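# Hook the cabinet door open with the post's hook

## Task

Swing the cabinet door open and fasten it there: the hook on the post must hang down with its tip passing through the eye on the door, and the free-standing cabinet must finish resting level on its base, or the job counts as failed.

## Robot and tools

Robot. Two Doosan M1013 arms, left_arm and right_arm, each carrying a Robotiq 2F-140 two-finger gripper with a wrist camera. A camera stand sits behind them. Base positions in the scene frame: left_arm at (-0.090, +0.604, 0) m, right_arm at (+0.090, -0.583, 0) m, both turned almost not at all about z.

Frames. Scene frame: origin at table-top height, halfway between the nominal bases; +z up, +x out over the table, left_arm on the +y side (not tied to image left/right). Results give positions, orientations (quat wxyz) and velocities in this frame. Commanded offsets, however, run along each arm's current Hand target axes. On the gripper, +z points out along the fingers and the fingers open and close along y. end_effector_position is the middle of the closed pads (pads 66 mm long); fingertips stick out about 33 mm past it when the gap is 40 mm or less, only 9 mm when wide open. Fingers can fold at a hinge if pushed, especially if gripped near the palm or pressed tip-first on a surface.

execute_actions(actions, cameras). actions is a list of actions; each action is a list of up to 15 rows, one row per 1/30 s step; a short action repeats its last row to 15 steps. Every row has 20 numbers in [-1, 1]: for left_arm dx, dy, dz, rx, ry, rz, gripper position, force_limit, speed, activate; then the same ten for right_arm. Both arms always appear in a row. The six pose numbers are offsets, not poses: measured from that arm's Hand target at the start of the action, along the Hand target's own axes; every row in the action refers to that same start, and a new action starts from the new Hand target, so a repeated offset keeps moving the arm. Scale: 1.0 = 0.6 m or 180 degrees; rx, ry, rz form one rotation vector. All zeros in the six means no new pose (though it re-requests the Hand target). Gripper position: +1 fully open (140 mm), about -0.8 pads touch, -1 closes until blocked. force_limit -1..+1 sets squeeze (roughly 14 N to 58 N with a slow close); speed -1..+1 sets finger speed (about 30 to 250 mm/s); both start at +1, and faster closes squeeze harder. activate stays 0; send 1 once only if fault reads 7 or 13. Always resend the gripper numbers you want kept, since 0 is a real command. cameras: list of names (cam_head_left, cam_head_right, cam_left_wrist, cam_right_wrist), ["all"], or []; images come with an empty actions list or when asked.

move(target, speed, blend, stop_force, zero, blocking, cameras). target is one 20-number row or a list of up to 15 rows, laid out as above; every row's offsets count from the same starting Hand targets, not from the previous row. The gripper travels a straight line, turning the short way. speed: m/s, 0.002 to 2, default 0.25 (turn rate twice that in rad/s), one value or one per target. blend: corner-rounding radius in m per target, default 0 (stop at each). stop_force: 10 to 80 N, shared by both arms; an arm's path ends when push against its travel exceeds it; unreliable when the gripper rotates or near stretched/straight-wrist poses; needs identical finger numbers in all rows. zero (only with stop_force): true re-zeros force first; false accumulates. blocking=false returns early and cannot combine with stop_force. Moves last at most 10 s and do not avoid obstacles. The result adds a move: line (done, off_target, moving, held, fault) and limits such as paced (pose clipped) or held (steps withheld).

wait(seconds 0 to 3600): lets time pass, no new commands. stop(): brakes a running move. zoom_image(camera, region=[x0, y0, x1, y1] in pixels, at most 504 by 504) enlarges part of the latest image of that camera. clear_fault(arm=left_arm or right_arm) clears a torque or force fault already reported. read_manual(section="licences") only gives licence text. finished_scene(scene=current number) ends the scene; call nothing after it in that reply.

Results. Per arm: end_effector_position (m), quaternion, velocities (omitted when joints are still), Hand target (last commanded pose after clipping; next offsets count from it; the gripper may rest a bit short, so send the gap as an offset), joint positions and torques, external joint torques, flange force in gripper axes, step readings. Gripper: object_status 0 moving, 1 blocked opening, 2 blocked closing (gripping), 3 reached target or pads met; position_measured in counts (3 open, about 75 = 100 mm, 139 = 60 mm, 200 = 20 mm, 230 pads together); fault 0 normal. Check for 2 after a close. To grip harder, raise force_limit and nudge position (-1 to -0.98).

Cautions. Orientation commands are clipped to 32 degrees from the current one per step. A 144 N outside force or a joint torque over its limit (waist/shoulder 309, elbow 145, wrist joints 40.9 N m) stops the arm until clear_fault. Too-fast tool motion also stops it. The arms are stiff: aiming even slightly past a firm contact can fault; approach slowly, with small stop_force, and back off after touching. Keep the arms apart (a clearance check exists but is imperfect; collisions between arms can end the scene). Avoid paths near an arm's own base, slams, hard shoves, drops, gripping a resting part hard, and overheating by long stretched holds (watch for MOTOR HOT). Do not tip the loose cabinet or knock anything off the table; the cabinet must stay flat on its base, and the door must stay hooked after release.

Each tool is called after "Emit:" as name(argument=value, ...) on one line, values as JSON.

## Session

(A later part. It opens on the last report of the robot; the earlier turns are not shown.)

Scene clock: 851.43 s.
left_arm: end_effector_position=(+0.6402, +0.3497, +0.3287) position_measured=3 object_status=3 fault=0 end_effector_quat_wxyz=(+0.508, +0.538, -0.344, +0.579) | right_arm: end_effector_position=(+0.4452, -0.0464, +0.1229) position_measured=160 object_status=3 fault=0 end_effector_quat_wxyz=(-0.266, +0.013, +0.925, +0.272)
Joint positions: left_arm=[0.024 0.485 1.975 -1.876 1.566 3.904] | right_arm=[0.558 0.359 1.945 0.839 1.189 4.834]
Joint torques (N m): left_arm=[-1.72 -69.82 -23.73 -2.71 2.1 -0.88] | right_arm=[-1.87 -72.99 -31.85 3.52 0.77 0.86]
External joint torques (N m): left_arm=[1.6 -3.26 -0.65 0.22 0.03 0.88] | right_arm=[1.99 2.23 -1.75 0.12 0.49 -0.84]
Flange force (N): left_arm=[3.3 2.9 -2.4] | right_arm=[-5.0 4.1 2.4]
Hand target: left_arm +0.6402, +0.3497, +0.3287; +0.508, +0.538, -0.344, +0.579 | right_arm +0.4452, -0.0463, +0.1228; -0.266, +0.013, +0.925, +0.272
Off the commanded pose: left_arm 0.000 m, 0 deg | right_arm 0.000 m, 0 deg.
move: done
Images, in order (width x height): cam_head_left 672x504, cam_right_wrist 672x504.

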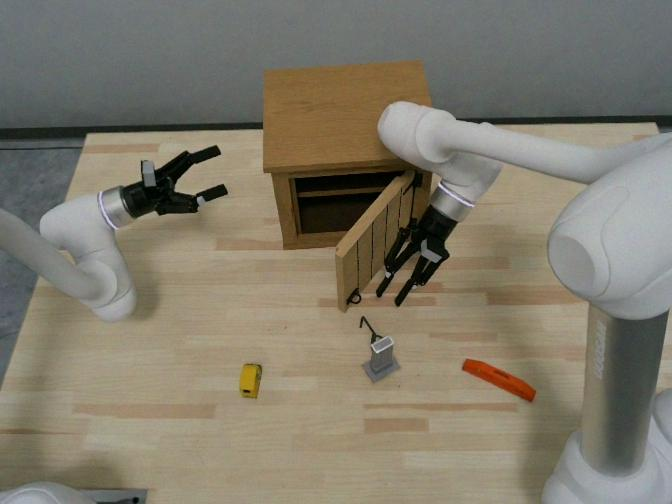

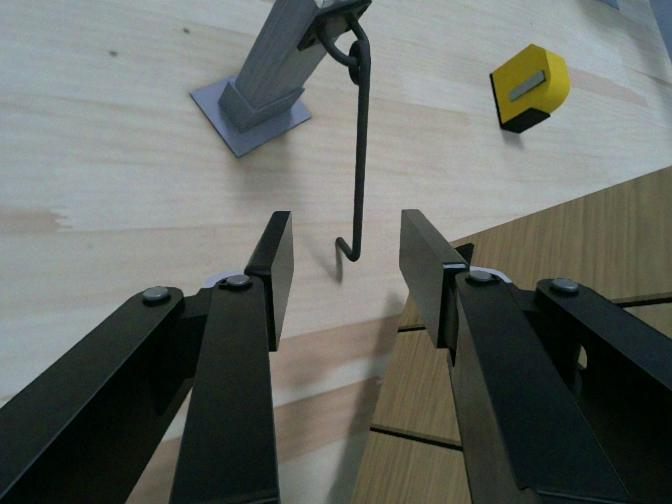

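Emit:
move(target=[[0,0,0,0,0,0,1,-1,-1,0,0,0.01,0.15,0,0,0,-0.25,-0.5,-1,0],[0,0,0,0,0,0,1,-1,-1,0,0,0.01,0.15,0,0,0,-1,-0.5,-1,0]], speed=0.12, cameras=["cam_right_wrist"])

Scene clock: 866.17 s.
left_arm: end_effector_position=(+0.6402, +0.3497, +0.3287) position_measured=3 object_status=3 fault=0 end_effector_quat_wxyz=(+0.508, +0.538, -0.344, +0.579) | right_arm: end_effector_position=(+0.4025, +0.0047, +0.0619) position_measured=222 object_status=0 fault=0 end_effector_quat_wxyz=(-0.266, +0.013, +0.925, +0.272)
Joint positions: left_arm=[0.024 0.485 1.975 -1.876 1.566 3.904] | right_arm=[0.662 0.432 1.982 0.932 1.062 4.792]
Joint torques (N m): left_arm=[-1.63 -70.3 -23.74 -2.68 1.99 -0.87] | right_arm=[-2.16 -77.17 -29.26 3.01 0.86 0.64]
External joint torques (N m): left_arm=[1.45 -2.87 -0.69 0.19 0.14 0.88] | right_arm=[2.46 2.42 -1.63 0.06 0.47 -0.62]
Flange force (N): left_arm=[2.8 2.4 -2.2] | right_arm=[-4.3 4.3 4.1]
Hand target: left_arm +0.6402, +0.3497, +0.3287; +0.508, +0.538, -0.344, +0.579 | right_arm +0.4025, +0.0047, +0.0619; -0.266, +0.013, +0.925, +0.272
Off the commanded pose: left_arm 0.000 m, 0 deg | right_arm 0.000 m, 0 deg.
move: done

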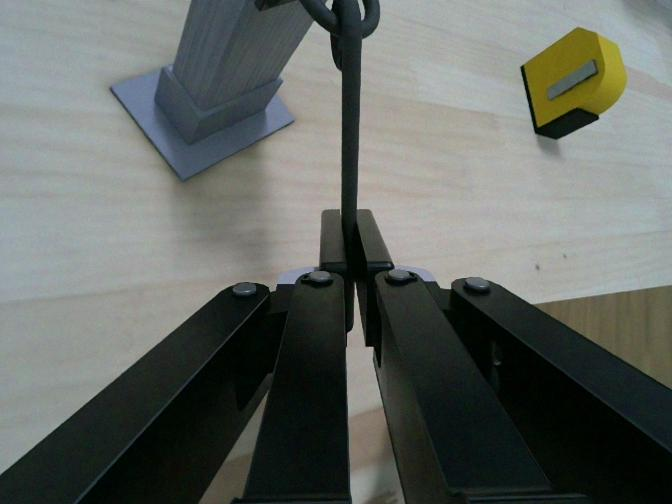

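Emit:
move(target=[[0,0,0,0,0,0,1,-1,-1,0,0.0218,0.0333,-0.0533,0.025,-0.153,-0.085,-1,-0.5,-1,0],[0,0,0,0,0,0,1,-1,-1,0,0.0745,0.0605,-0.0887,0.05,-0.306,-0.17,-1,-0.5,-1,0],[0,0,0,0,0,0,1,-1,-1,0,0.0695,0.0777,-0.0698,0.092,-0.259,-0.204,-1,-0.5,-1,0]], speed=0.1, blend=[0.004,0.003,0], cameras=["cam_right_wrist","cam_head_left","cam_head_right"])

Emit:
zoom_image(camera="cam_head_left", region=[320, 275, 420, 375])

Emit:
zoom_image(camera="cam_right_wrist", region=[220, 180, 480, 440])

Scene clock: 937.80 s.
left_arm: end_effector_position=(+0.6402, +0.3497, +0.3287) position_measured=3 object_status=3 fault=0 end_effector_quat_wxyz=(+0.508, +0.538, -0.344, +0.579) | right_arm: end_effector_position=(+0.3950, +0.0180, +0.1356) position_measured=222 object_status=2 fault=0 end_effector_quat_wxyz=(+0.211, -0.202, +0.939, +0.182)
Joint positions: left_arm=[0.024 0.485 1.975 -1.876 1.566 3.904] | right_arm=[1.088 0.105 2.148 -0.272 0.341 5.613]
Joint torques (N m): left_arm=[-1.07 -70.02 -23.77 -2.65 2.1 -0.89] | right_arm=[-1.91 -47.53 -32.66 3.09 -1.89 0.46]
External joint torques (N m): left_arm=[1.07 -3.25 -0.59 0.17 0.03 0.89] | right_arm=[1.83 2.76 -1.21 0.01 0.51 -0.45]
Flange force (N): left_arm=[3.1 3.2 -1.6] | right_arm=[-2.6 5.2 3.5]
Hand target: left_arm +0.6402, +0.3497, +0.3287; +0.508, +0.538, -0.344, +0.579 | right_arm +0.3950, +0.0180, +0.1356; +0.211, -0.202, +0.939, +0.182
Off the commanded pose: left_arm 0.000 m, 0 deg | right_arm 0.000 m, 0 deg.
move: done
Images, in order (width x height): cam_head_left 672x504, cam_head_right 672x504, cam_right_wrist 672x504.

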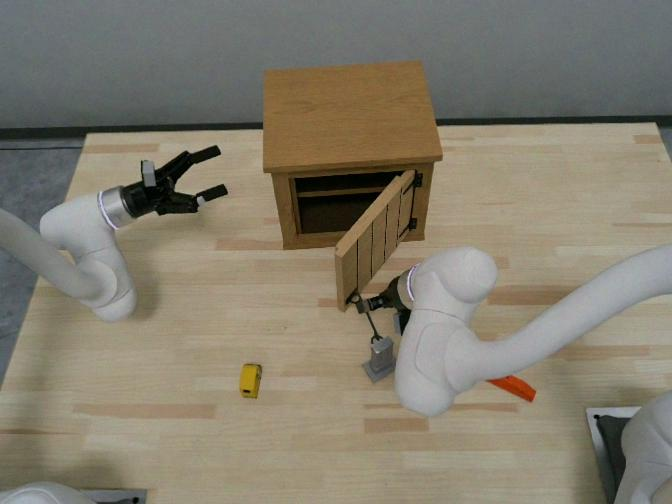

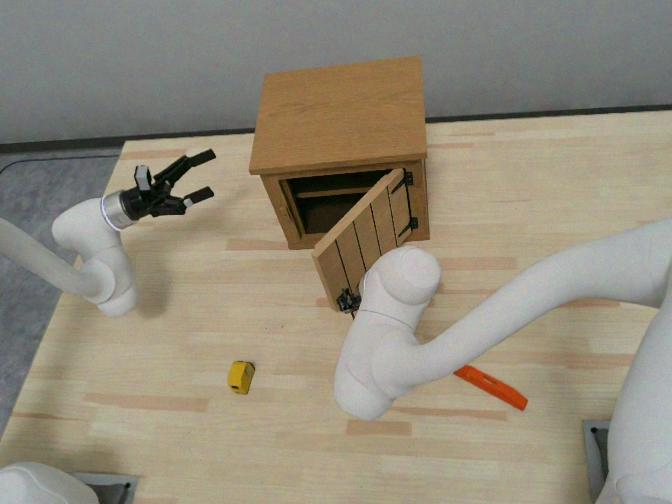

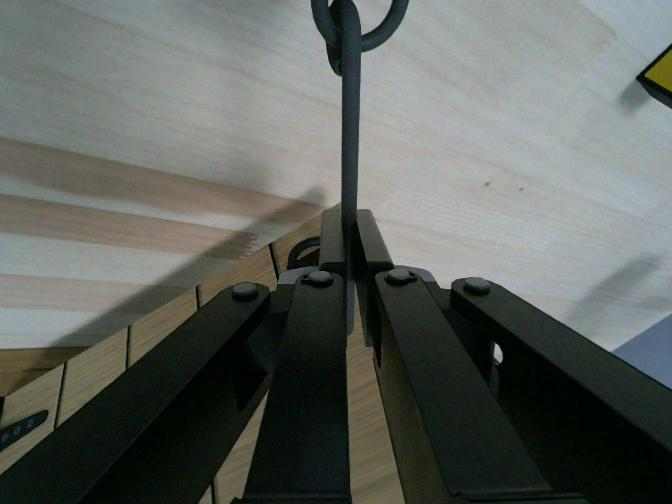

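Scaled by 5.040 from the camera's image (finer frame: 960x720).

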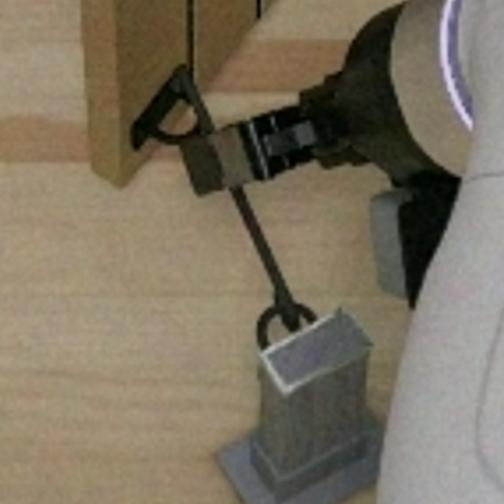

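Scaled by 1.938 from the camera's image (finer frame: 960x720).

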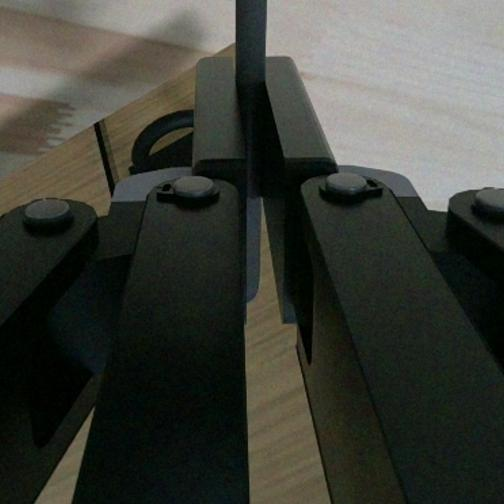

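Emit:
move(target=[[0,0,0,0,0,0,1,-1,-1,0,0.015,0.002,-0.0077,0,0,0,-1,-0.5,-1,0],[0,0,0,0,0,0,1,-1,-1,0,0.0122,-0.0123,0.0277,0,0.0905,0.0275,-1,-0.5,-1,0]], speed=0.05, cameras=["cam_right_wrist","cam_head_left","cam_head_right"])

Emit:
zoom_image(camera="cam_head_left", region=[320, 275, 420, 375])

Emit:
zoom_image(camera="cam_right_wrist", region=[220, 180, 480, 440])

Scene clock: 1001.17 s.
left_arm: end_effector_position=(+0.6402, +0.3497, +0.3287) position_measured=3 object_status=3 fault=0 end_effector_quat_wxyz=(+0.508, +0.538, -0.344, +0.579) | right_arm: end_effector_position=(+0.3976, +0.0166, +0.1162) position_measured=222 object_status=2 fault=0 end_effector_quat_wxyz=(+0.068, -0.185, +0.967, +0.161)
Joint positions: left_arm=[0.024 0.485 1.975 -1.876 1.566 3.904] | right_arm=[0.976 0.187 2.023 0.223 0.616 5.154]
Joint torques (N m): left_arm=[-1.44 -69.93 -23.67 -2.67 2.07 -0.89] | right_arm=[-6.91 -57.16 -36.18 2.42 -3.04 0.2]
External joint torques (N m): left_arm=[1.74 -3.25 -0.58 0.2 0.06 0.89] | right_arm=[6.89 1.98 0.36 1.34 2.23 -0.19]
Flange force (N): left_arm=[3.3 3.0 -2.6] | right_arm=[3.4 9.8 1.4]
Hand target: left_arm +0.6402, +0.3497, +0.3287; +0.508, +0.538, -0.344, +0.579 | right_arm +0.3976, +0.0166, +0.1162; +0.068, -0.185, +0.967, +0.161
Off the commanded pose: left_arm 0.000 m, 0 deg | right_arm 0.000 m, 0 deg.
move: done
Images, in order (width x height): cam_head_left 672x504, cam_head_right 672x504, cam_right_wrist 672x504.

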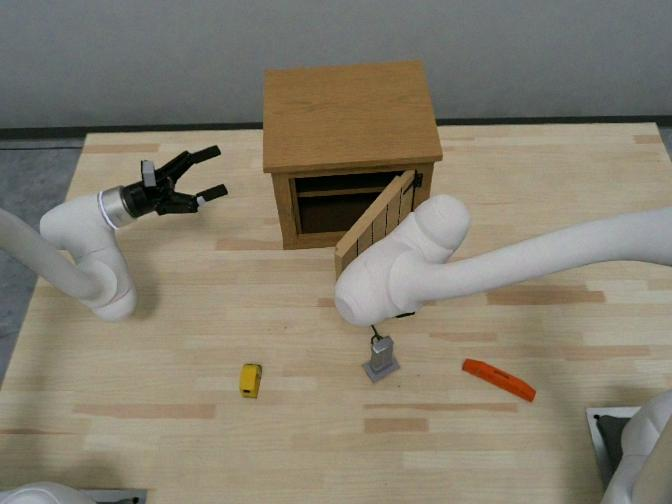

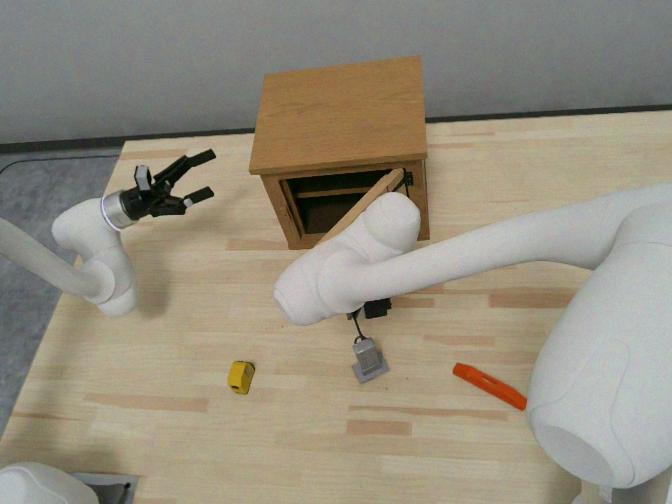

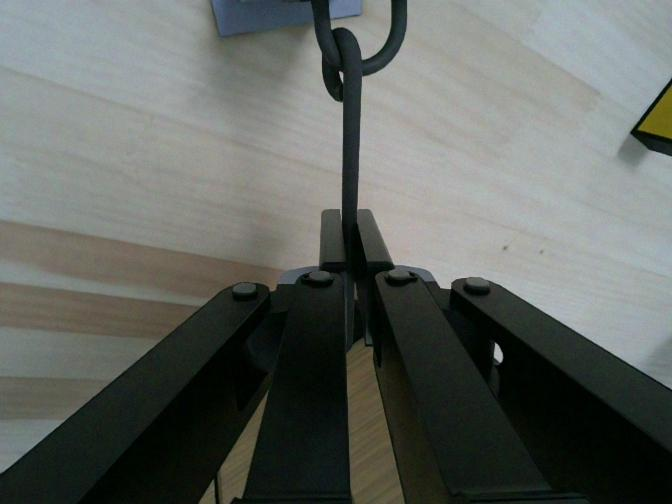

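Scaled by 5.040 from the camera's image (finer frame: 960x720).

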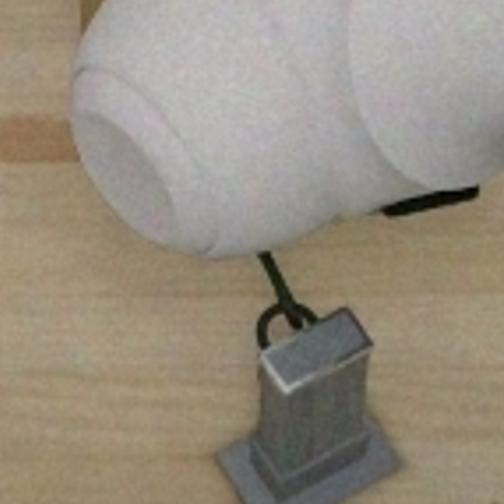

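Scaled by 1.938 from the camera's image (finer frame: 960x720).

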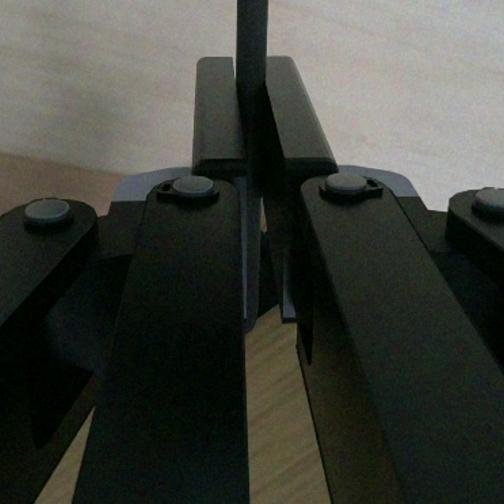

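Emit:
move(target=[[0,0,0,0,0,0,1,-1,-1,0,0,0,0.006,0,0.014,0,-1,-0.5,-1,0],[0,0,0,0,0,0,1,-1,-1,0,0,0,0.006,0,0.014,0,-0.55,-0.5,-1,0],[0,0,0,0,0,0,1,-1,-1,0,0.04,0,-0.17,0,0.014,0,-0.45,-0.5,-1,0]], speed=[0.05,0.05,0.15], cameras=["cam_right_wrist","cam_head_left","cam_head_right"])

Emit:
zoom_image(camera="cam_right_wrist", region=[220, 80, 480, 340])

Scene clock: 1018.50 s.
left_arm: end_effector_position=(+0.6402, +0.3497, +0.3287) position_measured=3 object_status=3 fault=0 end_effector_quat_wxyz=(+0.508, +0.538, -0.344, +0.579) | right_arm: end_effector_position=(+0.3683, -0.0258, +0.2074) position_measured=186 object_status=0 fault=0 end_effector_quat_wxyz=(+0.046, -0.189, +0.968, +0.157)
Joint positions: left_arm=[0.024 0.485 1.975 -1.876 1.566 3.904] | right_arm=[0.962 0.038 1.996 0.215 0.83 5.172]
Joint torques (N m): left_arm=[-1.31 -69.84 -23.66 -2.62 2.1 -0.88] | right_arm=[-2.23 -45.52 -37.57 4.16 -1.17 0.61]
External joint torques (N m): left_arm=[1.59 -3.74 -0.75 0.14 0.04 0.89] | right_arm=[2.09 2.09 -1.89 0.1 0.46 -0.6]
Flange force (N): left_arm=[3.9 3.4 -2.2] | right_arm=[-3.8 5.9 1.3]
Hand target: left_arm +0.6402, +0.3497, +0.3287; +0.508, +0.538, -0.344, +0.579 | right_arm +0.3683, -0.0258, +0.2074; +0.046, -0.189, +0.968, +0.157
Off the commanded pose: left_arm 0.000 m, 0 deg | right_arm 0.000 m, 0 deg.
move: done
Images, in order (width x height): cam_head_left 672x504, cam_head_right 672x504, cam_right_wrist 672x504.

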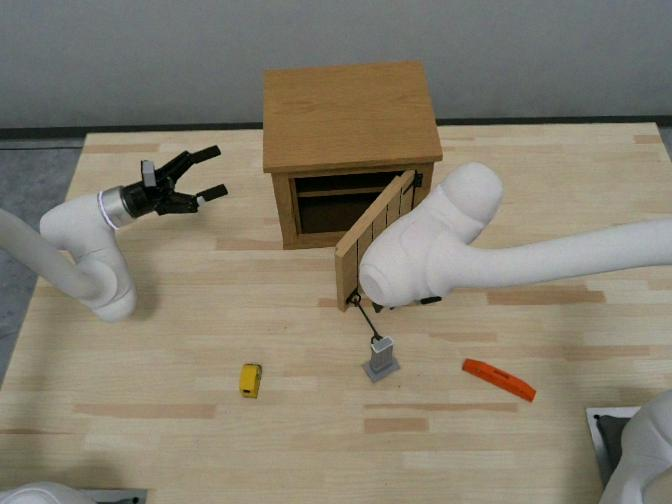

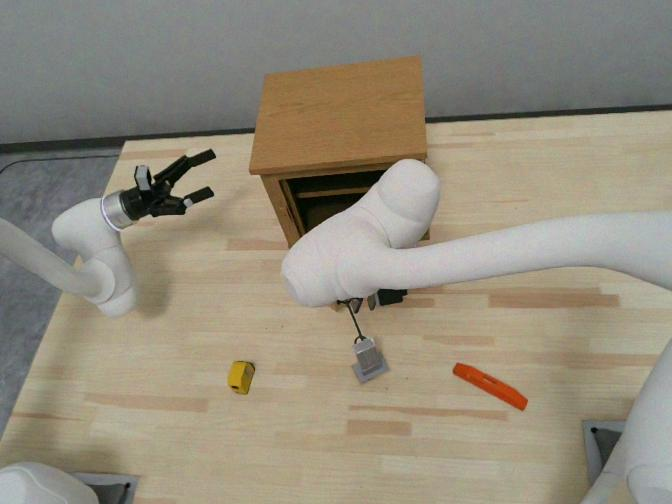

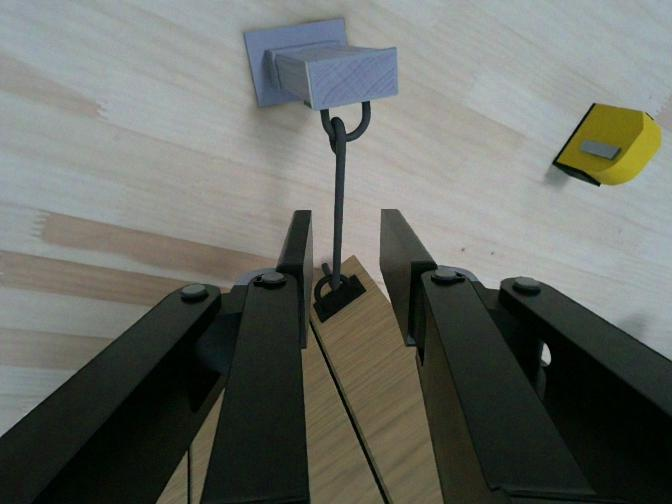

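Scaled by 1.938 from the camera's image (finer frame: 960x720).

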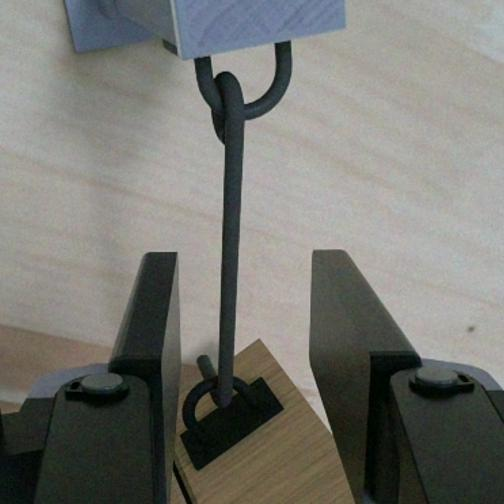

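Emit:
zoom_image(camera="cam_right_wrist", region=[300, 245, 380, 325])

Scaled by 6.300 from the camera's image (finer frame: 960x720).

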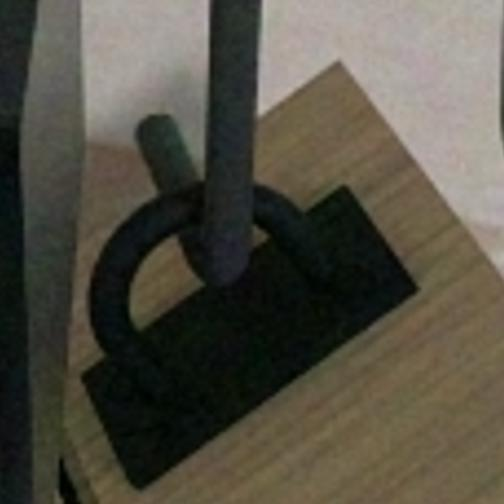

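Emit:
move(target=[0,0,0,0,0,0,1,-1,-1,0,0.05,0,-0.2,0,0,0,-0.45,-0.5,-1,0])

Emit:
finished_scene(scene=2)

Scene clock: 1032.97 s.
left_arm: end_effector_position=(+0.6402, +0.3497, +0.3287) position_measured=3 object_status=3 fault=0 end_effector_quat_wxyz=(+0.508, +0.538, -0.344, +0.579) | right_arm: end_effector_position=(+0.3369, -0.0748, +0.3165) position_measured=186 object_status=3 fault=0 end_effector_quat_wxyz=(+0.046, -0.189, +0.968, +0.157)
Joint positions: left_arm=[0.024 0.485 1.975 -1.876 1.566 3.904] | right_arm=[0.958 -0.124 1.942 0.184 1.043 5.22]
Joint torques (N m): left_arm=[-1 -69.6 -23.59 -2.63 2.03 -0.87] | right_arm=[-2.08 -32.25 -40.72 4.53 -1.14 0.62]
External joint torques (N m): left_arm=[1.12 -3.85 -0.67 0.16 0.1 0.88] | right_arm=[1.94 3.1 -1.79 0.12 0.39 -0.61]
Flange force (N): left_arm=[3.8 3.8 -1.6] | right_arm=[-4.8 6.9 0.9]
Hand target: left_arm +0.6402, +0.3497, +0.3287; +0.508, +0.538, -0.344, +0.579 | right_arm +0.3369, -0.0748, +0.3165; +0.046, -0.189, +0.968, +0.157
Off the commanded pose: left_arm 0.000 m, 0 deg | right_arm 0.000 m, 0 deg.
move: done

The scene is finished: the task was done.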